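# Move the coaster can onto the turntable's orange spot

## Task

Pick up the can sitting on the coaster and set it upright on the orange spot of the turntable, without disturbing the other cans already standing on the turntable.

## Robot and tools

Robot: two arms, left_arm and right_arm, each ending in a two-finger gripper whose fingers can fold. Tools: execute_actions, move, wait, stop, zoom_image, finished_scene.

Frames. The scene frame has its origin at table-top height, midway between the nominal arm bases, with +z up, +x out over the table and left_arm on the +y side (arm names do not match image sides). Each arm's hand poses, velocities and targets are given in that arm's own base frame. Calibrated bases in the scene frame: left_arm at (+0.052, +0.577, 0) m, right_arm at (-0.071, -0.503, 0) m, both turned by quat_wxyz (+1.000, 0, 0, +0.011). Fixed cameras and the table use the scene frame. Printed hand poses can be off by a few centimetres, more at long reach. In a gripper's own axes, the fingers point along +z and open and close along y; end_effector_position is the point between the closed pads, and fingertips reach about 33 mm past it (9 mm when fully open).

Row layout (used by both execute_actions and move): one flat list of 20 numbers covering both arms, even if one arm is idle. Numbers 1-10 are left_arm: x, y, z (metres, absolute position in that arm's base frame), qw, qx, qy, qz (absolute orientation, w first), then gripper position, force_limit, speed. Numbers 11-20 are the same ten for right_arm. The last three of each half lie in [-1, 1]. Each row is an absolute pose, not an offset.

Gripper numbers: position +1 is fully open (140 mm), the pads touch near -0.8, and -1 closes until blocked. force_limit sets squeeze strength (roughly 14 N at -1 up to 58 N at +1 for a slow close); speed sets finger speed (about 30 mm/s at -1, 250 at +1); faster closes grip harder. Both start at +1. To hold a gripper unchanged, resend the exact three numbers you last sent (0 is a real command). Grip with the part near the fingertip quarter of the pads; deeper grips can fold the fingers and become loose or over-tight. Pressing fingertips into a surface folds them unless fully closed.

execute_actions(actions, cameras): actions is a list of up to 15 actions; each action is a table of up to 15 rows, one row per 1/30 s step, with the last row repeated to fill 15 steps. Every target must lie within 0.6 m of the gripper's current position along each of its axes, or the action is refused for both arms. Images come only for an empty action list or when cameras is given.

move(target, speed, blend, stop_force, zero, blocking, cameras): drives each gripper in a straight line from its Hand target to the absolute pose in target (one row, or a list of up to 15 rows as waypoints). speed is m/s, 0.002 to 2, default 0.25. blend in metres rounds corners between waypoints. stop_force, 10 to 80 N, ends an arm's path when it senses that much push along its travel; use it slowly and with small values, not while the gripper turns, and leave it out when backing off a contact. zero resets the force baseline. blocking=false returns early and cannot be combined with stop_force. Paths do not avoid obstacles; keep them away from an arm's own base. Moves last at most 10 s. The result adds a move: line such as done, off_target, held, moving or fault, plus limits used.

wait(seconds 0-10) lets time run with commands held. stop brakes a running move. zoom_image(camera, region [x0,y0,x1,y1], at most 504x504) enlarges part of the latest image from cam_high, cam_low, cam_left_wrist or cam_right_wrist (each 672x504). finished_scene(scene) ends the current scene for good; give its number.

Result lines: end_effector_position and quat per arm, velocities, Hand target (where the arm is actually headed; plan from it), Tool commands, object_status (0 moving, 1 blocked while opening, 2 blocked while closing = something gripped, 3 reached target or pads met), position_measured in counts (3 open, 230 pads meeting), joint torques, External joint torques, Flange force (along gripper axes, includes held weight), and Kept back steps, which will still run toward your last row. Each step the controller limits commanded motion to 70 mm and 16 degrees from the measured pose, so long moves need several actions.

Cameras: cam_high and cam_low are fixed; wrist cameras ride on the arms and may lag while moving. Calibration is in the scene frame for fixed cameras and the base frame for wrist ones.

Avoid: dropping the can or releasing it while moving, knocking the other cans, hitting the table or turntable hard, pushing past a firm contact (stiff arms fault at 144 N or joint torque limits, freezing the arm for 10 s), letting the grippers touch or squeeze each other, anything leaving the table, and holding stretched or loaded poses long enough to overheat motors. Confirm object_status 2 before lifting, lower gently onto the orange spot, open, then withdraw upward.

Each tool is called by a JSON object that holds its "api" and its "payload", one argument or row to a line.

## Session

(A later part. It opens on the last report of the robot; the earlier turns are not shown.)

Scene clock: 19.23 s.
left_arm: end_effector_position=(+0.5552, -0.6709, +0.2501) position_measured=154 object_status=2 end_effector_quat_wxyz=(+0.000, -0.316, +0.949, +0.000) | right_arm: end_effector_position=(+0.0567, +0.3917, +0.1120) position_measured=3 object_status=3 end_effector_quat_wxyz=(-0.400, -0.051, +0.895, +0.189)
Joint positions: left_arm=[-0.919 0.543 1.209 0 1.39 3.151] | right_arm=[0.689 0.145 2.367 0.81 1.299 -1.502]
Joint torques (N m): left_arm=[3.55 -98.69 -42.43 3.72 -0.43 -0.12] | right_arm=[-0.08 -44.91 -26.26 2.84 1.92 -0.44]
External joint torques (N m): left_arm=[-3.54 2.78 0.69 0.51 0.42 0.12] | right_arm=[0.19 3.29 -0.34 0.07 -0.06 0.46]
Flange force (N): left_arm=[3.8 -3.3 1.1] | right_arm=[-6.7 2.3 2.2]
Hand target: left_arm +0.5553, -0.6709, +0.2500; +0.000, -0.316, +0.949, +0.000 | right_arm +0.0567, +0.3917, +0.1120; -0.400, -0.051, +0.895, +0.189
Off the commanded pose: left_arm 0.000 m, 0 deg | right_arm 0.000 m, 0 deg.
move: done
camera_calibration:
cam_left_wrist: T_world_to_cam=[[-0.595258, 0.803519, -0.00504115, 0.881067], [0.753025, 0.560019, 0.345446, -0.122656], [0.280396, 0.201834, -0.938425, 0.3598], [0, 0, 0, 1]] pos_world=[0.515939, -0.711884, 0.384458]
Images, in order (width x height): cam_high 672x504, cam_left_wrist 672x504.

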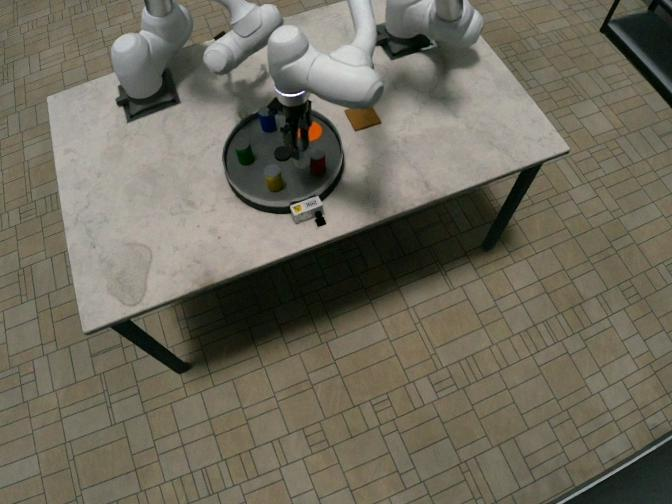

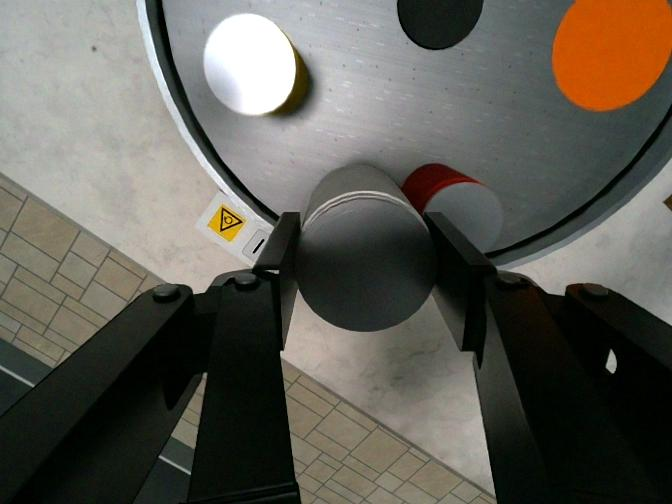

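{"api": "move", "payload": {
  "target": [
    [0.5448,-0.6377,0.25,0,-0.316,0.949,0,-1,0,-1,0.0567,0.3917,0.112,-0.4,-0.051,0.895,0.189,1,1,1],
    [0.5261,-0.6083,0.25,0,-0.316,0.949,0,-1,0,-1,0.0567,0.3917,0.112,-0.4,-0.051,0.895,0.189,1,1,1],
    [0.5005,-0.5848,0.23,0,-0.316,0.949,0,-1,0,-1,0.0567,0.3917,0.112,-0.4,-0.051,0.895,0.189,1,1,1],
    [0.4696,-0.5687,0.21,0,-0.316,0.949,0,-1,0,-1,0.0567,0.3917,0.112,-0.4,-0.051,0.895,0.189,1,1,1],
    [0.4356,-0.5612,0.19,0,-0.316,0.949,0,-1,0,-1,0.0567,0.3917,0.112,-0.4,-0.051,0.895,0.189,1,1,1],
    [0.4009,-0.5627,0.17,0,-0.316,0.949,0,-1,0,-1,0.0567,0.3917,0.112,-0.4,-0.051,0.895,0.189,1,1,1],
    [0.3677,-0.5732,0.17,0,-0.316,0.949,0,-1,0,-1,0.0567,0.3917,0.112,-0.4,-0.051,0.895,0.189,1,1,1],
    [0.3383,-0.5919,0.17,0,-0.316,0.949,0,-1,0,-1,0.0567,0.3917,0.112,-0.4,-0.051,0.895,0.189,1,1,1],
    [0.3148,-0.6175,0.17,0,-0.316,0.949,0,-1,0,-1,0.0567,0.3917,0.112,-0.4,-0.051,0.895,0.189,1,1,1],
    [0.2987,-0.6484,0.17,0,-0.316,0.949,0,-1,0,-1,0.0567,0.3917,0.112,-0.4,-0.051,0.895,0.189,1,1,1]
  ],
  "speed": [0.129,0.129,0.148,0.148,0.148,0.148,0.129,0.129,0.129,0.129],
  "blend": [0.015,0.015,0.015,0.015,0.015,0.015,0.015,0.015,0.015,0],
  "blocking": false
}}

{"api": "wait", "payload": {
  "seconds": 0.5
}}

{"api": "wait", "payload": {
  "seconds": 0.5,
  "cameras": ["cam_left_wrist"]
}}

{"api": "wait", "payload": {
  "seconds": 0.5,
  "cameras": ["cam_left_wrist"]
}}

{"api": "wait", "payload": {
  "seconds": 0.5,
  "cameras": ["cam_left_wrist"]
}}

{"api": "wait", "payload": {
  "seconds": 2,
  "cameras": ["cam_left_wrist","cam_high"]
}}

Scene clock: 20.83 s.
left_arm: end_effector_position=(+0.5349, -0.6222, +0.2499) position_measured=154 object_status=2 end_effector_quat_wxyz=(+0.000, -0.316, +0.949, +0.000) end_effector_velocity=(-0.069, +0.108, -0.001) end_effector_angular_velocity=(+0.000, +0.001, +0.000) | right_arm: end_effector_position=(+0.0567, +0.3917, +0.1120) position_measured=3 object_status=3 end_effector_quat_wxyz=(-0.400, -0.051, +0.895, +0.189)
Joint positions: left_arm=[-0.903 0.46 1.338 0 1.344 3.167] | right_arm=[0.689 0.145 2.367 0.81 1.299 -1.502]
Joint velocities: left_arm=[0.016 -0.204 0.31 0 -0.104 0.016] | right_arm=[within noise]
Joint torques (N m): left_arm=[3.4 -91.52 -42.16 3.62 -0.35 -0.09] | right_arm=[0.21 -45.21 -26.26 2.9 1.9 -0.44]
External joint torques (N m): left_arm=[-3.83 4.4 1.21 0.52 0.35 0.09] | right_arm=[-0.28 3.62 -0.22 0.02 -0.04 0.46]
Flange force (N): left_arm=[4.3 -4.6 2.6] | right_arm=[-7.6 1.4 1.7]
Hand target: left_arm +0.5308, -0.6158, +0.2497; +0.000, -0.316, +0.949, +0.000 | right_arm +0.0567, +0.3917, +0.1120; -0.400, -0.051, +0.895, +0.189
Tool commands: left_gripper/position=-1.0 left_gripper/force_limit=+0.0 left_gripper/speed=-1.0 right_gripper/position=+1.0 right_gripper/force_limit=+1.0 right_gripper/speed=+1.0
Off the commanded pose: left_arm 0.251 m, 0 deg | right_arm 0.000 m, 0 deg.
move: running; path passed 1 of 10 targets

Scene clock: 21.33 s.
left_arm: end_effector_position=(+0.4893, -0.5789, +0.2227) position_measured=154 object_status=2 end_effector_quat_wxyz=(+0.000, -0.316, +0.949, +0.000) end_effector_velocity=(-0.112, +0.061, -0.074) end_effector_angular_velocity=(+0.000, +0.001, +0.000) | right_arm: end_effector_position=(+0.0567, +0.3917, +0.1120) position_measured=3 object_status=3 end_effector_quat_wxyz=(-0.400, -0.051, +0.895, +0.189)
Joint positions: left_arm=[-0.915 0.374 1.515 0 1.254 3.155] | right_arm=[0.689 0.145 2.367 0.81 1.299 -1.502]
Joint velocities: left_arm=[-0.068 -0.146 0.346 -0.001 -0.2 -0.068] | right_arm=[within noise]
Joint torques (N m): left_arm=[4.2 -81.7 -41.87 3.5 -0.55 0.09] | right_arm=[0.34 -44.98 -26.24 2.87 1.87 -0.49]
External joint torques (N m): left_arm=[-5.08 4.11 1.54 0.57 0.52 -0.09] | right_arm=[-0.19 3.41 -0.16 0.02 0 0.51]
Flange force (N): left_arm=[6.6 -3.4 3.0] | right_arm=[-7.0 1.5 1.7]
Hand target: left_arm +0.4825, -0.5753, +0.2183; +0.000, -0.316, +0.949, +0.000 | right_arm +0.0567, +0.3917, +0.1120; -0.400, -0.051, +0.895, +0.189
Tool commands: left_gripper/position=-1.0 left_gripper/force_limit=+0.0 left_gripper/speed=-1.0 right_gripper/position=+1.0 right_gripper/force_limit=+1.0 right_gripper/speed=+1.0
Off the commanded pose: left_arm 0.210 m, 0 deg | right_arm 0.000 m, 0 deg.
earlier move: running; path passed 3 of 10 targets
wait: 0.50 s; no rest

Scene clock: 21.83 s.
left_arm: end_effector_position=(+0.4281, -0.5617, +0.1856) position_measured=154 object_status=2 end_effector_quat_wxyz=(+0.000, -0.316, +0.949, +0.000) end_effector_velocity=(-0.129, +0.002, -0.075) end_effector_angular_velocity=(-0.001, +0.000, +0.000) | right_arm: end_effector_position=(+0.0567, +0.3917, +0.1120) position_measured=3 object_status=3 end_effector_quat_wxyz=(-0.400, -0.051, +0.895, +0.189)
Joint positions: left_arm=[-0.968 0.317 1.665 0 1.16 3.101] | right_arm=[0.689 0.145 2.367 0.81 1.299 -1.502]
Joint velocities: left_arm=[-0.149 -0.07 0.242 -0.001 -0.173 -0.148] | right_arm=[within noise]
Joint torques (N m): left_arm=[1.58 -70.59 -39.91 3.44 -0.86 -0.44] | right_arm=[-0.32 -44.71 -26.35 2.89 1.9 -0.5]
External joint torques (N m): left_arm=[-2.3 0.32 0.62 0.54 0.8 0.44] | right_arm=[0.31 3.08 -0.23 0.04 -0.04 0.52]
Flange force (N): left_arm=[2.6 0.5 -0.5] | right_arm=[-6.0 2.4 2.3]
Hand target: left_arm +0.4210, -0.5617, +0.1816; +0.000, -0.316, +0.949, +0.000 | right_arm +0.0567, +0.3917, +0.1120; -0.400, -0.051, +0.895, +0.189
Tool commands: left_gripper/position=-1.0 left_gripper/force_limit=+0.0 left_gripper/speed=-1.0 right_gripper/position=+1.0 right_gripper/force_limit=+1.0 right_gripper/speed=+1.0
Off the commanded pose: left_arm 0.157 m, 0 deg | right_arm 0.000 m, 0 deg.
earlier move: running; path passed 5 of 10 targets
wait: 0.50 s; no rest
camera_calibration:
cam_left_wrist: T_world_to_cam=[[-0.595222, 0.803547, -0.00475065, 0.71725], [0.753158, 0.559938, 0.345287, -0.0658686], [0.280114, 0.201944, -0.938485, 0.313066], [0, 0, 0, 1]] pos_world=[0.388839, -0.602684, 0.319959]
Images, in order (width x height): cam_left_wrist 672x504.

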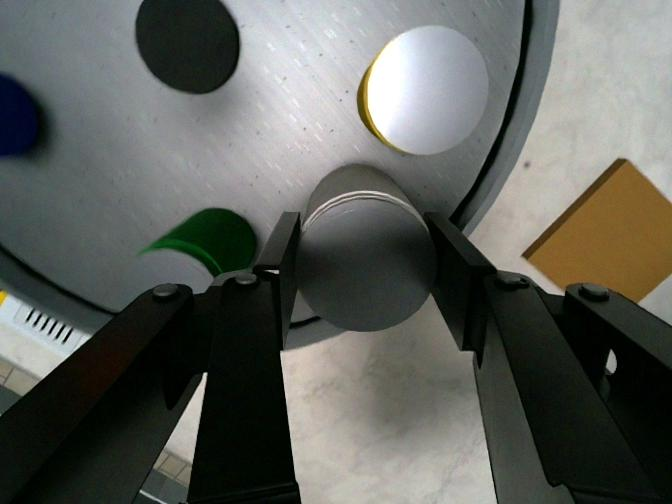

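Scene clock: 22.33 s.
left_arm: end_effector_position=(+0.3665, -0.5749, +0.1700) position_measured=154 object_status=2 end_effector_quat_wxyz=(+0.000, -0.316, +0.949, +0.000) end_effector_velocity=(-0.115, -0.055, +0.000) end_effector_angular_velocity=(+0.001, -0.001, +0.001) | right_arm: end_effector_position=(+0.0567, +0.3917, +0.1120) position_measured=3 object_status=3 end_effector_quat_wxyz=(-0.400, -0.051, +0.895, +0.189)
Joint positions: left_arm=[-1.054 0.291 1.731 0 1.119 3.016] | right_arm=[0.689 0.145 2.367 0.81 1.299 -1.502]
Joint velocities: left_arm=[-0.187 -0.022 0.03 0.001 -0.007 -0.188] | right_arm=[within noise]
Joint torques (N m): left_arm=[3.25 -66.48 -39.56 3.39 -0.56 -0.16] | right_arm=[0.1 -44.73 -26.11 2.89 1.93 -0.45]
External joint torques (N m): left_arm=[-3.85 -0.58 1.08 0.49 0.51 0.16] | right_arm=[-0.17 3.24 -0.38 0.03 -0.08 0.47]
Flange force (N): left_arm=[5.2 3.4 -0.2] | right_arm=[-6.9 1.8 1.5]
Hand target: left_arm +0.3600, -0.5782, +0.1700; +0.000, -0.316, +0.949, +0.000 | right_arm +0.0567, +0.3917, +0.1120; -0.400, -0.051, +0.895, +0.189
Tool commands: left_gripper/position=-1.0 left_gripper/force_limit=+0.0 left_gripper/speed=-1.0 right_gripper/position=+1.0 right_gripper/force_limit=+1.0 right_gripper/speed=+1.0
Off the commanded pose: left_arm 0.100 m, 0 deg | right_arm 0.000 m, 0 deg.
earlier move: running; path passed 6 of 10 targets
wait: 0.50 s; no rest
camera_calibration:
cam_left_wrist: T_world_to_cam=[[-0.595224, 0.803544, -0.0049852, 0.691187], [0.753118, 0.560013, 0.345252, -0.00662681], [0.280217, 0.201748, -0.938497, 0.318195], [0, 0, 0, 1]] pos_world=[0.327239, -0.615884, 0.304359]
Images, in order (width x height): cam_left_wrist 672x504.

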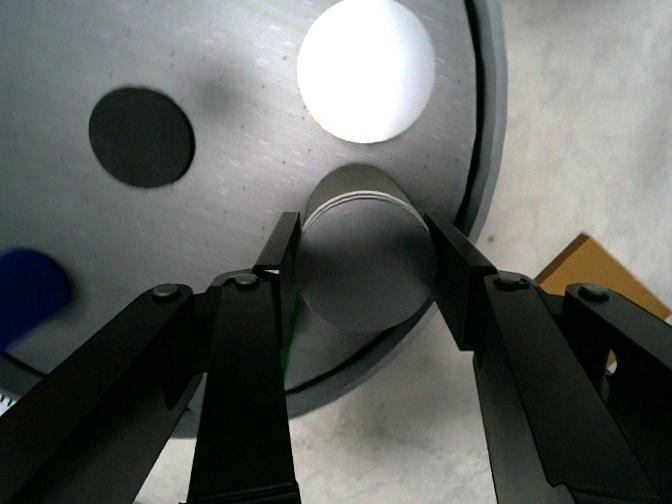

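Scene clock: 22.83 s.
left_arm: end_effector_position=(+0.3175, -0.6154, +0.1701) position_measured=154 object_status=2 end_effector_quat_wxyz=(+0.000, -0.316, +0.949, +0.000) end_effector_velocity=(-0.078, -0.104, -0.001) end_effector_angular_velocity=(+0.001, +0.001, +0.000) | right_arm: end_effector_position=(+0.0567, +0.3917, +0.1120) position_measured=3 object_status=3 end_effector_quat_wxyz=(-0.400, -0.051, +0.895, +0.189)
Joint positions: left_arm=[-1.144 0.307 1.71 0 1.125 2.925] | right_arm=[0.689 0.145 2.367 0.81 1.299 -1.502]
Joint velocities: left_arm=[-0.164 0.084 -0.114 -0.001 0.03 -0.164] | right_arm=[within noise]
Joint torques (N m): left_arm=[5.02 -70.81 -38.84 3.4 -0.6 -0.1] | right_arm=[0.05 -45.2 -26.39 2.83 1.88 -0.48]
External joint torques (N m): left_arm=[-4.92 1.91 0.34 0.52 0.55 0.1] | right_arm=[-0.05 3.62 -0.05 0.07 -0.03 0.5]
Flange force (N): left_arm=[7.2 -0.9 0.7] | right_arm=[-7.3 1.7 2.3]
Hand target: left_arm +0.3134, -0.6212, +0.1700; +0.000, -0.316, +0.949, +0.000 | right_arm +0.0567, +0.3917, +0.1120; -0.400, -0.051, +0.895, +0.189
Tool commands: left_gripper/position=-1.0 left_gripper/force_limit=+0.0 left_gripper/speed=-1.0 right_gripper/position=+1.0 right_gripper/force_limit=+1.0 right_gripper/speed=+1.0
Off the commanded pose: left_arm 0.038 m, 0 deg | right_arm 0.000 m, 0 deg.
earlier move: running; path passed 8 of 10 targets
wait: 0.50 s; no rest
camera_calibration:
cam_left_wrist: T_world_to_cam=[[-0.595247, 0.803526, -0.00514375, 0.694608], [0.753064, 0.560075, 0.345269, 0.0529724], [0.280314, 0.201647, -0.93849, 0.340095], [0, 0, 0, 1]] pos_world=[0.278239, -0.656384, 0.304458]
Images, in order (width x height): cam_left_wrist 672x504.

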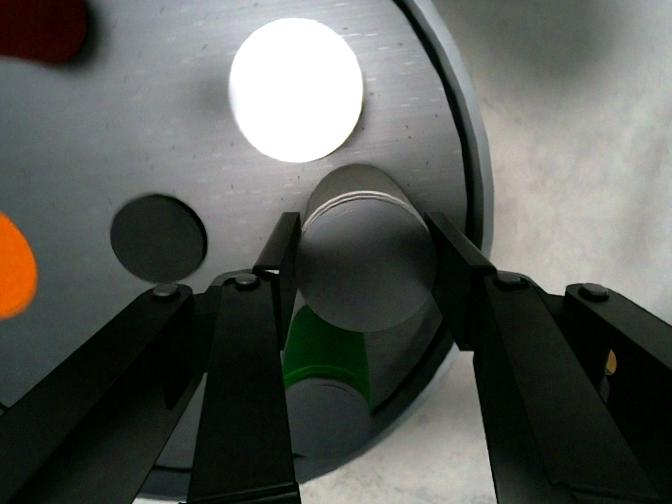

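Scene clock: 23.33 s.
left_arm: end_effector_position=(+0.2987, -0.6484, +0.1700) position_measured=154 object_status=2 end_effector_quat_wxyz=(+0.000, -0.316, +0.949, +0.000) | right_arm: end_effector_position=(+0.0567, +0.3917, +0.1120) position_measured=3 object_status=3 end_effector_quat_wxyz=(-0.400, -0.051, +0.895, +0.189)
Joint positions: left_arm=[-1.187 0.338 1.666 0 1.137 2.882] | right_arm=[0.689 0.145 2.367 0.81 1.299 -1.502]
Joint torques (N m): left_arm=[2.96 -74.36 -39.05 3.41 -0.47 -0.13] | right_arm=[0.05 -45.04 -26.44 2.88 1.92 -0.46]
External joint torques (N m): left_arm=[-2.93 1.02 0.57 0.5 0.45 0.13] | right_arm=[-0.02 3.4 -0.11 0.04 -0.06 0.48]
Flange force (N): left_arm=[3.9 0.4 0.5] | right_arm=[-6.9 1.7 2.1]
Hand target: left_arm +0.2987, -0.6484, +0.1700; +0.000, -0.316, +0.949, +0.000 | right_arm +0.0567, +0.3917, +0.1120; -0.400, -0.051, +0.895, +0.189
Tool commands: left_gripper/position=-1.0 left_gripper/force_limit=+0.0 left_gripper/speed=-1.0 right_gripper/position=+1.0 right_gripper/force_limit=+1.0 right_gripper/speed=+1.0
Off the commanded pose: left_arm 0.000 m, 0 deg | right_arm 0.000 m, 0 deg.
earlier move: done
wait: 0.50 of 2 s (the move ended)
camera_calibration:
cam_left_wrist: T_world_to_cam=[[-0.595335, 0.803462, -0.00501164, 0.709872], [0.752999, 0.560097, 0.345375, 0.0856475], [0.280303, 0.20184, -0.938451, 0.352049], [0, 0, 0, 1]] pos_world=[0.259439, -0.689384, 0.304358]
Images, in order (width x height): cam_high 672x504, cam_left_wrist 672x504.

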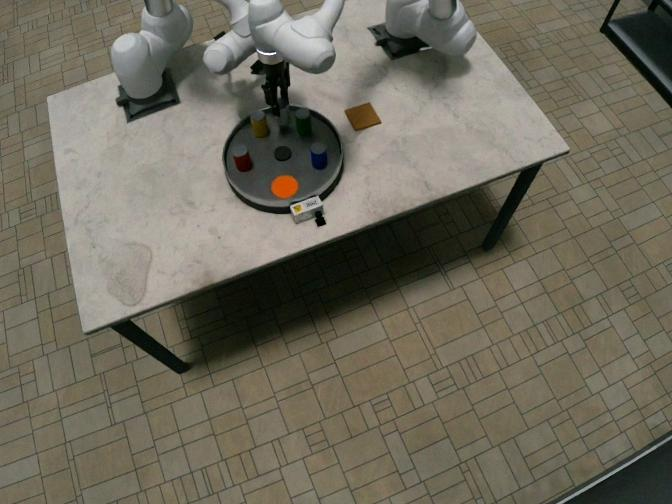

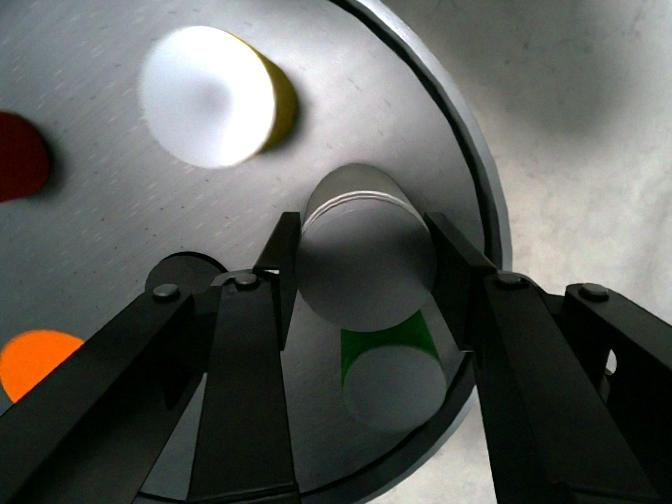

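{"api": "move", "payload": {
  "target": [0.33,-0.62,0.25,0,-0.316,0.949,0,-1,0,-1,0.0567,0.3917,0.1120,-0.400,-0.051,0.895,0.189,1,1,1],
  "cameras": ["cam_left_wrist","cam_high"]
}}

{"api": "zoom_image", "payload": {
  "camera": "cam_left_wrist",
  "region": [80, 60, 332, 312]
}}

{"api": "move", "payload": {
  "target": [0.45,-0.6,0.25,0,-0.316,0.949,0,-1,0,-1,0.0567,0.3917,0.1120,-0.400,-0.051,0.895,0.189,1,1,1],
  "cameras": ["cam_left_wrist","cam_high"]
}}

{"api": "zoom_image", "payload": {
  "camera": "cam_left_wrist",
  "region": [150, 0, 402, 252]
}}

Scene clock: 25.20 s.
left_arm: end_effector_position=(+0.3300, -0.6200, +0.2500) position_measured=154 object_status=2 end_effector_quat_wxyz=(+0.000, -0.316, +0.949, +0.000) | right_arm: end_effector_position=(+0.0567, +0.3917, +0.1120) position_measured=3 object_status=3 end_effector_quat_wxyz=(-0.400, -0.051, +0.895, +0.189)
Joint positions: left_arm=[-1.131 0.274 1.599 0 1.268 2.939] | right_arm=[0.689 0.145 2.367 0.81 1.299 -1.502]
Joint torques (N m): left_arm=[3.12 -69.64 -41.33 3.71 -0.45 -0.19] | right_arm=[-0.19 -45.06 -26.31 2.85 1.91 -0.45]
External joint torques (N m): left_arm=[-3.21 1.28 0.98 0.38 0.43 0.19] | right_arm=[0.12 3.47 -0.28 0.07 -0.05 0.47]
Flange force (N): left_arm=[4.2 0.7 1.1] | right_arm=[-7.1 2.2 2.3]
Hand target: left_arm +0.3300, -0.6200, +0.2500; +0.000, -0.316, +0.949, +0.000 | right_arm +0.0567, +0.3917, +0.1120; -0.400, -0.051, +0.895, +0.189
Off the commanded pose: left_arm 0.000 m, 0 deg | right_arm 0.000 m, 0 deg.
move: done
camera_calibration:
cam_left_wrist: T_world_to_cam=[[-0.595258, 0.803519, -0.00504092, 0.706115], [0.753025, 0.560018, 0.345446, 0.0184543], [0.280396, 0.201834, -0.938425, 0.412578], [0, 0, 0, 1]] pos_world=[0.290739, -0.660984, 0.384358]
Images, in order (width x height): cam_high 672x504, cam_left_wrist 672x504.

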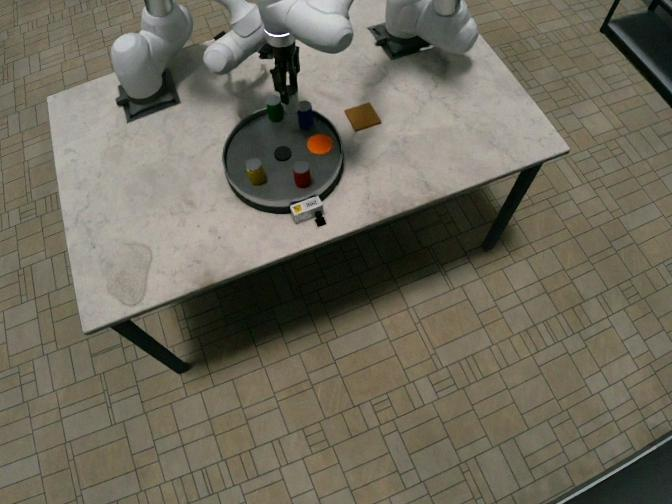

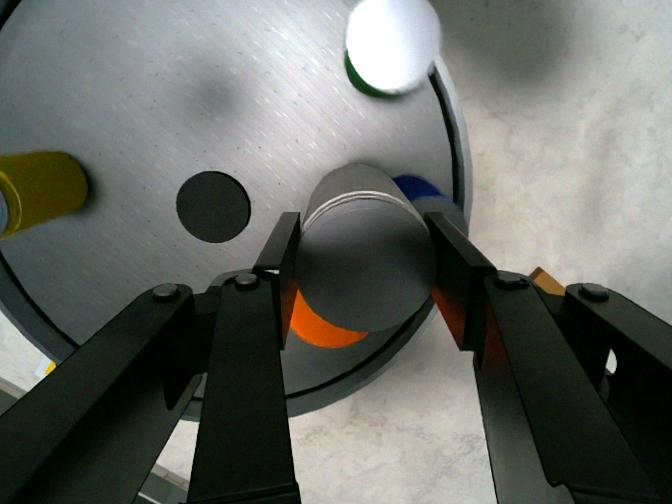

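Scaled by 2.000 from the camera's 672x504 image, which has a finer 960x720 frame.

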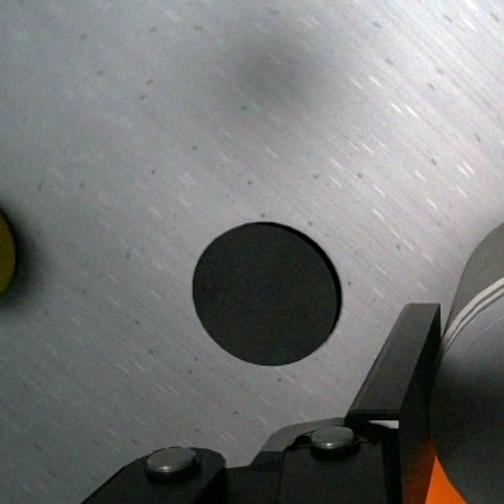

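Scene clock: 26.03 s.
left_arm: end_effector_position=(+0.4499, -0.6000, +0.2500) position_measured=154 object_status=2 end_effector_quat_wxyz=(+0.000, -0.316, +0.949, +0.000) | right_arm: end_effector_position=(+0.0567, +0.3917, +0.1120) position_measured=3 object_status=3 end_effector_quat_wxyz=(-0.400, -0.051, +0.895, +0.189)
Joint positions: left_arm=[-0.973 0.348 1.5 0 1.294 3.096] | right_arm=[0.689 0.145 2.367 0.81 1.299 -1.502]
Joint torques (N m): left_arm=[3.19 -77.79 -41.46 3.63 -0.38 -0.15] | right_arm=[-0.2 -44.66 -26.46 2.81 1.91 -0.46]
External joint torques (N m): left_arm=[-3.3 1.69 0.79 0.5 0.36 0.15] | right_arm=[0.27 3.02 -0.03 0.09 -0.05 0.48]
Flange force (N): left_arm=[4.2 -0.9 1.1] | right_arm=[-5.8 2.0 2.5]
Hand target: left_arm +0.4500, -0.6000, +0.2500; +0.000, -0.316, +0.949, +0.000 | right_arm +0.0567, +0.3917, +0.1120; -0.400, -0.051, +0.895, +0.189
Off the commanded pose: left_arm 0.000 m, 0 deg | right_arm 0.000 m, 0 deg.
move: done
camera_calibration:
cam_left_wrist: T_world_to_cam=[[-0.595258, 0.803519, -0.00504115, 0.761416], [0.753025, 0.560019, 0.345446, -0.0830333], [0.280396, 0.201834, -0.938425, 0.374922], [0, 0, 0, 1]] pos_world=[0.410639, -0.640984, 0.384358]
Images, in order (width x height): cam_high 672x504, cam_left_wrist 672x504.

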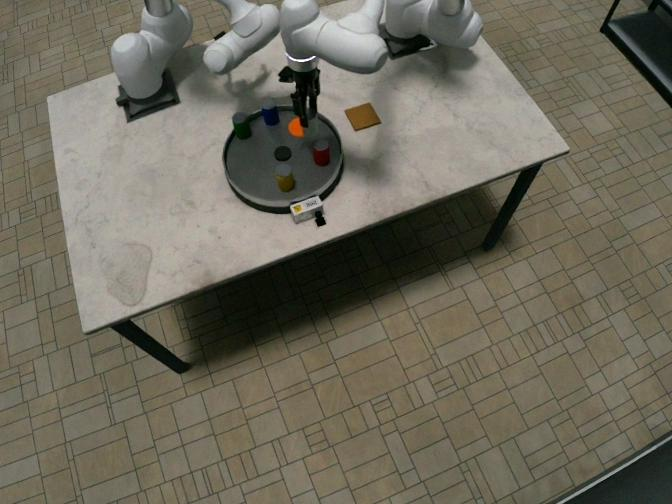

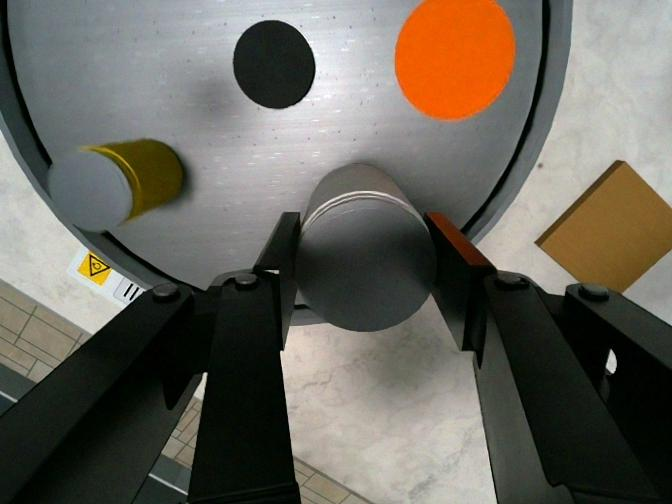

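Scaled by 2.000 from the camera's 672x504 image, which has a finer 960x720 frame.

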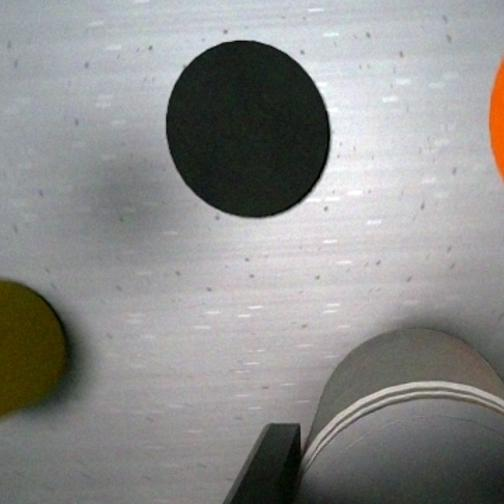

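{"api": "move", "payload": {
  "target": [0.5475,-0.6742,0.25,0,-0.316,0.949,0,-1,0,-1,0.0567,0.3917,0.1120,-0.400,-0.051,0.895,0.189,1,1,1],
  "cameras": ["cam_left_wrist"]
}}

Scene clock: 29.10 s.
left_arm: end_effector_position=(+0.5475, -0.6742, +0.2501) position_measured=154 object_status=2 end_effector_quat_wxyz=(+0.000, -0.316, +0.949, +0.000) | right_arm: end_effector_position=(+0.0567, +0.3917, +0.1120) position_measured=3 object_status=3 end_effector_quat_wxyz=(-0.400, -0.051, +0.895, +0.189)
Joint positions: left_arm=[-0.928 0.539 1.216 0 1.387 3.141] | right_arm=[0.689 0.145 2.367 0.81 1.299 -1.502]
Joint torques (N m): left_arm=[3.07 -97.74 -42.17 3.7 -0.43 -0.14] | right_arm=[0.21 -45.37 -26.27 2.89 1.97 -0.47]
External joint torques (N m): left_arm=[-3.07 2.76 0.64 0.51 0.42 0.14] | right_arm=[-0.19 3.81 -0.12 0 -0.11 0.49]
Flange force (N): left_arm=[3.2 -3.4 1.0] | right_arm=[-7.9 1.5 2.2]
Hand target: left_arm +0.5475, -0.6742, +0.2500; +0.000, -0.316, +0.949, +0.000 | right_arm +0.0567, +0.3917, +0.1120; -0.400, -0.051, +0.895, +0.189
Off the commanded pose: left_arm 0.000 m, 0 deg | right_arm 0.000 m, 0 deg.
move: done
camera_calibration:
cam_left_wrist: T_world_to_cam=[[-0.595257, 0.803519, -0.00504142, 0.879135], [0.753016, 0.560011, 0.345477, -0.115022], [0.280421, 0.201852, -0.938414, 0.362621], [0, 0, 0, 1]] pos_world=[0.508239, -0.715184, 0.384458]
Images, in order (width x height): cam_left_wrist 672x504.

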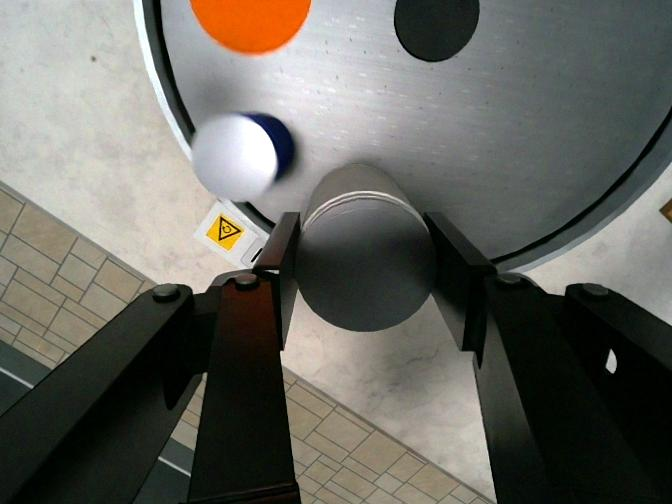

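{"api": "wait", "payload": {
  "seconds": 0.1
}}

{"api": "move", "payload": {
  "target": [
    [0.5369,-0.6409,0.25,0,-0.316,0.949,0,-1,0,-1,0.0567,0.3917,0.112,-0.4,-0.051,0.895,0.189,1,1,1],
    [0.5181,-0.6114,0.25,0,-0.316,0.949,0,-1,0,-1,0.0567,0.3917,0.112,-0.4,-0.051,0.895,0.189,1,1,1],
    [0.4924,-0.5877,0.242,0,-0.316,0.949,0,-1,0,-1,0.0567,0.3917,0.112,-0.4,-0.051,0.895,0.189,1,1,1],
    [0.4613,-0.5716,0.224,0,-0.316,0.949,0,-1,0,-1,0.0567,0.3917,0.112,-0.4,-0.051,0.895,0.189,1,1,1],
    [0.4272,-0.564,0.216,0,-0.316,0.949,0,-1,0,-1,0.0567,0.3917,0.112,-0.4,-0.051,0.895,0.189,1,1,1],
    [0.3922,-0.5655,0.207,0,-0.316,0.949,0,-1,0,-1,0.0567,0.3917,0.112,-0.4,-0.051,0.895,0.189,1,1,1],
    [0.3589,-0.5761,0.205,0,-0.316,0.949,0,-1,0,-1,0.0567,0.3917,0.112,-0.4,-0.051,0.895,0.189,1,1,1],
    [0.3294,-0.5948,0.205,0,-0.316,0.949,0,-1,0,-1,0.0567,0.3917,0.112,-0.4,-0.051,0.895,0.189,1,1,1],
    [0.3057,-0.6206,0.205,0,-0.316,0.949,0,-1,0,-1,0.0567,0.3917,0.112,-0.4,-0.051,0.895,0.189,1,1,1],
    [0.2896,-0.6517,0.205,0,-0.316,0.949,0,-1,0,-1,0.0567,0.3917,0.112,-0.4,-0.051,0.895,0.189,1,1,1]
  ],
  "speed": [0.129,0.129,0.133,0.146,0.133,0.133,0.129,0.129,0.129,0.129],
  "blend": [0.015,0.015,0.015,0.015,0.015,0.015,0.015,0.015,0.015,0],
  "blocking": false
}}

{"api": "wait", "payload": {
  "seconds": 1.6,
  "cameras": ["cam_left_wrist"]
}}

{"api": "move", "payload": {
  "target": [
    [0.3057,-0.6206,0.205,0,-0.316,0.949,0,-1,0,0,0.0567,0.3917,0.112,-0.4,-0.051,0.895,0.189,1,1,1],
    [0.2896,-0.6517,0.22,0,-0.316,0.949,0,-1,0,0,0.0567,0.3917,0.112,-0.4,-0.051,0.895,0.189,1,1,1],
    [0.282,-0.6858,0.28,0,-0.316,0.949,0,-1,0,0,0.0567,0.3917,0.112,-0.4,-0.051,0.895,0.189,1,1,1]
  ],
  "speed": [0.129,0.14,0.25],
  "blend": [0.015,0.015,0],
  "blocking": false,
  "cameras": ["cam_left_wrist","cam_high"]
}}

{"api": "wait", "payload": {
  "seconds": 2
}}

Scene clock: 29.97 s.
left_arm: end_effector_position=(+0.5475, -0.6742, +0.2500) position_measured=154 object_status=2 end_effector_quat_wxyz=(+0.000, -0.316, +0.949, +0.000) | right_arm: end_effector_position=(+0.0567, +0.3917, +0.1120) position_measured=3 object_status=3 end_effector_quat_wxyz=(-0.400, -0.051, +0.895, +0.189)
Joint positions: left_arm=[-0.928 0.539 1.215 0 1.387 3.141] | right_arm=[0.689 0.145 2.367 0.81 1.299 -1.502]
Joint torques (N m): left_arm=[3.24 -97.7 -42.5 3.72 -0.43 -0.14] | right_arm=[0.03 -45.01 -26.2 2.87 1.88 -0.48]
External joint torques (N m): left_arm=[-3.02 2.11 0.78 0.52 0.43 0.14] | right_arm=[-0.08 3.44 -0.3 0.04 -0.02 0.49]
Flange force (N): left_arm=[3.2 -1.9 1.0] | right_arm=[-7.1 1.9 1.8]
Hand target: left_arm +0.5475, -0.6742, +0.2500; +0.000, -0.316, +0.949, +0.000 | right_arm +0.0567, +0.3917, +0.1120; -0.400, -0.051, +0.895, +0.189
Tool commands: left_gripper/position=-1.0 left_gripper/force_limit=+0.0 left_gripper/speed=-1.0 right_gripper/position=+1.0 right_gripper/force_limit=+1.0 right_gripper/speed=+1.0
Off the commanded pose: left_arm 0.000 m, 0 deg | right_arm 0.000 m, 0 deg.
wait: 0.10 s; at rest from the start

Scene clock: 30.47 s.
left_arm: end_effector_position=(+0.5265, -0.6247, +0.2499) position_measured=154 object_status=2 end_effector_quat_wxyz=(+0.000, -0.316, +0.949, +0.000) end_effector_velocity=(-0.070, +0.107, +0.000) end_effector_angular_velocity=(-0.001, +0.001, -0.001) | right_arm: end_effector_position=(+0.0567, +0.3917, +0.1120) position_measured=3 object_status=3 end_effector_quat_wxyz=(-0.400, -0.051, +0.895, +0.189)
Joint positions: left_arm=[-0.913 0.454 1.346 0 1.342 3.157] | right_arm=[0.689 0.145 2.367 0.81 1.299 -1.502]
Joint velocities: left_arm=[0.012 -0.205 0.308 -0.001 -0.103 0.014] | right_arm=[within noise]
Joint torques (N m): left_arm=[3.23 -89.13 -42.14 3.63 -0.22 -0.04] | right_arm=[-0.18 -45.2 -26.19 2.87 1.87 -0.48]
External joint torques (N m): left_arm=[-3.51 1.19 0.82 0.55 0.22 0.04] | right_arm=[0.14 3.6 -0.43 0.05 -0.02 0.5]
Flange force (N): left_arm=[4.2 -0.2 1.1] | right_arm=[-7.4 2.5 2.2]
Hand target: left_arm +0.5228, -0.6191, +0.2498; +0.000, -0.316, +0.949, +0.000 | right_arm +0.0567, +0.3917, +0.1120; -0.400, -0.051, +0.895, +0.189
Tool commands: left_gripper/position=-1.0 left_gripper/force_limit=+0.0 left_gripper/speed=-1.0 right_gripper/position=+1.0 right_gripper/force_limit=+1.0 right_gripper/speed=+1.0
Off the commanded pose: left_arm 0.243 m, 0 deg | right_arm 0.000 m, 0 deg.
move: running; path passed 1 of 10 targets

Scene clock: 32.07 s.
left_arm: end_effector_position=(+0.3454, -0.5846, +0.2050) position_measured=154 object_status=2 end_effector_quat_wxyz=(+0.000, -0.316, +0.949, +0.000) end_effector_velocity=(-0.111, -0.066, -0.001) end_effector_angular_velocity=(+0.000, +0.000, +0.000) | right_arm: end_effector_position=(+0.0567, +0.3917, +0.1120) position_measured=3 object_status=3 end_effector_quat_wxyz=(-0.400, -0.051, +0.895, +0.189)
Joint positions: left_arm=[-1.088 0.264 1.699 0 1.179 2.982] | right_arm=[0.689 0.145 2.367 0.81 1.299 -1.502]
Joint velocities: left_arm=[-0.19 0.002 0 0 -0.001 -0.19] | right_arm=[within noise]
Joint torques (N m): left_arm=[5.87 -66.95 -40.02 3.44 -0.46 -0.07] | right_arm=[0.35 -44.98 -26.11 2.88 1.82 -0.43]
External joint torques (N m): left_arm=[-5.97 0.75 0.84 0.54 0.44 0.07] | right_arm=[-0.22 3.37 -0.29 0.01 0.04 0.45]
Flange force (N): left_arm=[8.6 1.7 0.6] | right_arm=[-7.0 1.6 1.4]
Hand target: left_arm +0.3399, -0.5881, +0.2050; +0.000, -0.316, +0.949, +0.000 | right_arm +0.0567, +0.3917, +0.1120; -0.400, -0.051, +0.895, +0.189
Tool commands: left_gripper/position=-1.0 left_gripper/force_limit=+0.0 left_gripper/speed=-1.0 right_gripper/position=+1.0 right_gripper/force_limit=+1.0 right_gripper/speed=+1.0
Off the commanded pose: left_arm 0.087 m, 0 deg | right_arm 0.000 m, 0 deg.
earlier move: running; path passed 7 of 10 targets
wait: 1.60 s; no rest
camera_calibration:
cam_left_wrist: T_world_to_cam=[[-0.595224, 0.803545, -0.00498497, 0.686597], [0.753118, 0.560012, 0.345252, 0.00261183], [0.280217, 0.201748, -0.938497, 0.358912], [0, 0, 0, 1]] pos_world=[0.306139, -0.625584, 0.339359]
Images, in order (width x height): cam_left_wrist 672x504.

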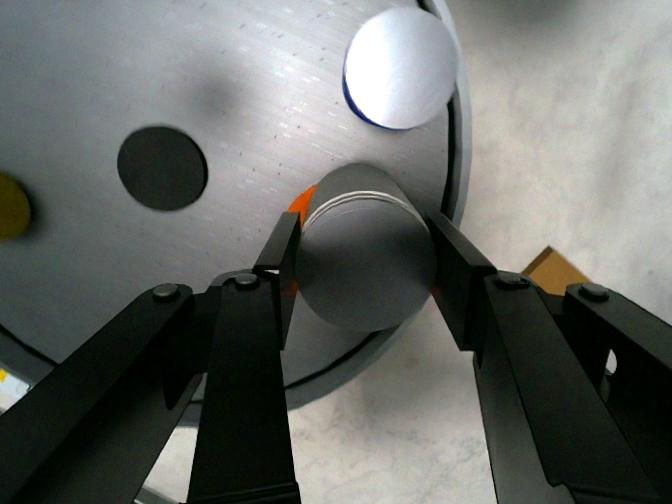

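Scene clock: 32.57 s.
left_arm: end_effector_position=(+0.3006, -0.6304, +0.2099) position_measured=154 object_status=2 end_effector_quat_wxyz=(+0.000, -0.316, +0.949, +0.000) end_effector_velocity=(-0.064, -0.113, +0.049) end_effector_angular_velocity=(-0.002, +0.000, +0.000) | right_arm: end_effector_position=(+0.0567, +0.3917, +0.1120) position_measured=3 object_status=3 end_effector_quat_wxyz=(-0.400, -0.051, +0.895, +0.189)
Joint positions: left_arm=[-1.175 0.29 1.655 0 1.197 2.895] | right_arm=[0.689 0.145 2.367 0.81 1.299 -1.502]
Joint velocities: left_arm=[-0.147 0.082 -0.205 -0.001 0.12 -0.147] | right_arm=[within noise]
Joint torques (N m): left_arm=[3.43 -70.62 -41.5 3.62 -0.52 -0.17] | right_arm=[0.19 -44.97 -26.33 2.9 1.86 -0.49]
External joint torques (N m): left_arm=[-2.82 0.66 0.92 0.52 0.47 0.17] | right_arm=[-0.2 3.4 -0.13 -0.01 0 0.5]
Flange force (N): left_arm=[3.6 1.6 0.6] | right_arm=[-7.0 1.4 1.6]
Hand target: left_arm +0.2977, -0.6357, +0.2124; +0.000, -0.316, +0.949, +0.000 | right_arm +0.0567, +0.3917, +0.1120; -0.400, -0.051, +0.895, +0.189
Tool commands: left_gripper/position=-1.0 left_gripper/force_limit=+0.0 left_gripper/speed=+0.0 right_gripper/position=+1.0 right_gripper/force_limit=+1.0 right_gripper/speed=+1.0
Off the commanded pose: left_arm 0.091 m, 0 deg | right_arm 0.000 m, 0 deg.
earlier move: replaced; path passed 7 of 10 targets
move: running; path passed 1 of 3 targets
camera_calibration:
cam_left_wrist: T_world_to_cam=[[-0.595225, 0.803542, -0.00521953, 0.696897], [0.753079, 0.560087, 0.345217, 0.0603056], [0.280319, 0.201551, -0.938509, 0.385121], [0, 0, 0, 1]] pos_world=[0.261439, -0.671384, 0.344259]
Images, in order (width x height): cam_high 672x504, cam_left_wrist 672x504.

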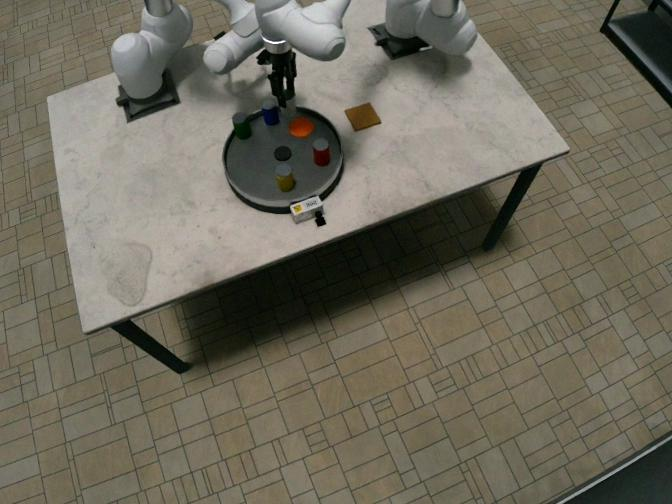

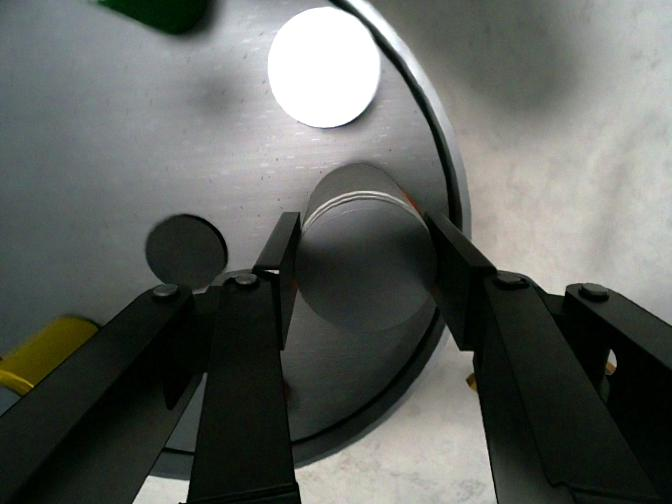

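Scene clock: 32.90 s.
left_arm: end_effector_position=(+0.2984, -0.6345, +0.2117) position_measured=154 object_status=2 end_effector_quat_wxyz=(+0.000, -0.316, +0.949, +0.000) | right_arm: end_effector_position=(+0.0567, +0.3917, +0.1120) position_measured=3 object_status=3 end_effector_quat_wxyz=(-0.400, -0.051, +0.895, +0.189)
Joint positions: left_arm=[-1.18 0.293 1.647 0 1.201 2.889] | right_arm=[0.689 0.145 2.367 0.81 1.299 -1.502]
Joint torques (N m): left_arm=[3.27 -70.94 -40.18 3.46 -0.47 -0.16] | right_arm=[-0.1 -44.85 -26.24 2.89 1.86 -0.54]
External joint torques (N m): left_arm=[-3.2 1.03 0.58 0.56 0.45 0.16] | right_arm=[0.25 3.11 -0.32 0.02 0 0.56]
Flange force (N): left_arm=[4.3 0.5 0.5] | right_arm=[-6.1 2.5 2.0]
Hand target: left_arm +0.2984, -0.6345, +0.2118; +0.000, -0.316, +0.949, +0.000 | right_arm +0.0567, +0.3917, +0.1120; -0.400, -0.051, +0.895, +0.189
Tool commands: left_gripper/position=-1.0 left_gripper/force_limit=+0.0 left_gripper/speed=+0.0 right_gripper/position=+1.0 right_gripper/force_limit=+1.0 right_gripper/speed=+1.0
Off the commanded pose: left_arm 0.087 m, 0 deg | right_arm 0.000 m, 0 deg.
earlier move: held (left_arm; a check stopped the path); path passed 1 of 3 targets; limits=held
wait: 0.33 of 2 s (the move ended)
pose unreachable (left arm): on one or more control steps of this call, first in action 0 (counted from 0), this arm could not follow its commanded pose, so it was not sent that pose on those steps. It may still have moved: this result reports where it is.
cause: moving toward the commanded pose would bring a part of the arm too close to another arm (a part of this arm just beyond joint 6 (wrist roll) and a part of the right arm just beyond its joint 4 (forearm roll), at the place that arm is still heading or pushing toward).

{"api": "move", "payload": {
  "target": [
    [0.42,-0.57,0.25,0,-0.316,0.949,0,-1,0,-1,0.0567,0.3917,0.112,-0.4,-0.051,0.895,0.189,1,1,1],
    [0.5414,-0.7433,0.25,0,-0.316,0.949,0,-1,0,-1,0.0567,0.3917,0.1120,-0.400,-0.051,0.895,0.189,1,1,1]
  ],
  "blend": [0.05,0]
}}

{"api": "wait", "payload": {
  "seconds": 0.3,
  "cameras": ["cam_left_wrist","cam_high"]
}}

Scene clock: 36.00 s.
left_arm: end_effector_position=(+0.5414, -0.7433, +0.2501) position_measured=154 object_status=2 end_effector_quat_wxyz=(+0.000, -0.316, +0.949, +0.000) | right_arm: end_effector_position=(+0.0567, +0.3917, +0.1120) position_measured=3 object_status=3 end_effector_quat_wxyz=(-0.400, -0.051, +0.895, +0.189)
Joint positions: left_arm=[-0.979 0.628 1.071 0 1.443 3.091] | right_arm=[0.689 0.145 2.367 0.81 1.299 -1.502]
Joint torques (N m): left_arm=[3.04 -106.88 -42.65 3.75 -0.45 -0.14] | right_arm=[0.27 -44.61 -26.38 2.91 1.92 -0.47]
External joint torques (N m): left_arm=[-3.02 3.16 0.56 0.52 0.44 0.14] | right_arm=[-0.44 3.08 -0.16 0.01 -0.07 0.49]
Flange force (N): left_arm=[3.2 -4.5 0.8] | right_arm=[-6.5 1.0 1.1]
Hand target: left_arm +0.5414, -0.7433, +0.2500; +0.000, -0.316, +0.949, +0.000 | right_arm +0.0567, +0.3917, +0.1120; -0.400, -0.051, +0.895, +0.189
Off the commanded pose: left_arm 0.000 m, 0 deg | right_arm 0.000 m, 0 deg.
move: done

Scene clock: 36.30 s.
left_arm: end_effector_position=(+0.5414, -0.7433, +0.2500) position_measured=154 object_status=2 end_effector_quat_wxyz=(+0.000, -0.316, +0.949, +0.000) | right_arm: end_effector_position=(+0.0567, +0.3917, +0.1120) position_measured=3 object_status=3 end_effector_quat_wxyz=(-0.400, -0.051, +0.895, +0.189)
Joint positions: left_arm=[-0.979 0.628 1.071 0 1.443 3.091] | right_arm=[0.689 0.145 2.367 0.81 1.299 -1.502]
Joint torques (N m): left_arm=[3.17 -106.62 -42.72 3.73 -0.44 -0.19] | right_arm=[0.19 -45.02 -26.3 2.87 1.9 -0.47]
External joint torques (N m): left_arm=[-3.22 3.12 0.69 0.53 0.43 0.19] | right_arm=[-0.05 3.42 -0.08 0.01 -0.03 0.49]
Flange force (N): left_arm=[3.3 -4.0 1.0] | right_arm=[-6.9 1.6 2.0]
Hand target: left_arm +0.5414, -0.7433, +0.2500; +0.000, -0.316, +0.949, +0.000 | right_arm +0.0567, +0.3917, +0.1120; -0.400, -0.051, +0.895, +0.189
Tool commands: left_gripper/position=-1.0 left_gripper/force_limit=+0.0 left_gripper/speed=-1.0 right_gripper/position=+1.0 right_gripper/force_limit=+1.0 right_gripper/speed=+1.0
Off the commanded pose: left_arm 0.000 m, 0 deg | right_arm 0.000 m, 0 deg.
wait: 0.30 s; at rest by 0.17 s
camera_calibration:
cam_left_wrist: T_world_to_cam=[[-0.595335, 0.803462, -0.00501164, 0.931009], [0.752999, 0.560097, 0.345375, -0.071582], [0.280303, 0.20184, -0.938451, 0.37825], [0, 0, 0, 1]] pos_world=[0.502139, -0.784284, 0.384358]
Images, in order (width x height): cam_high 672x504, cam_left_wrist 672x504.

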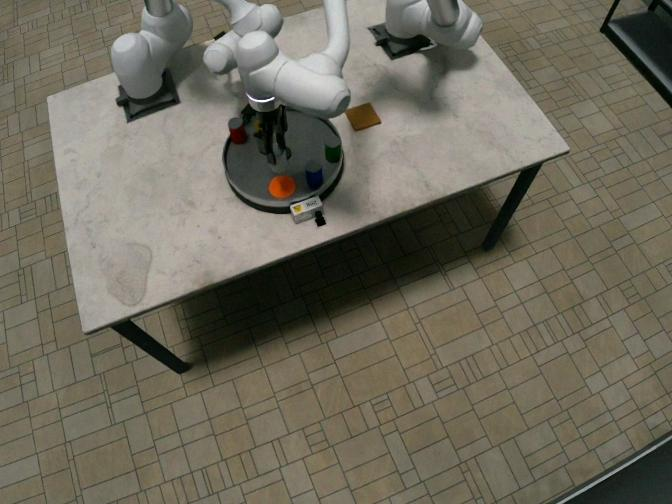

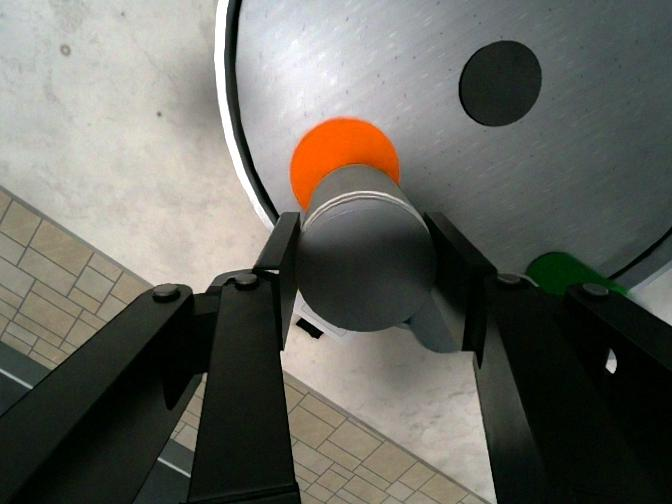

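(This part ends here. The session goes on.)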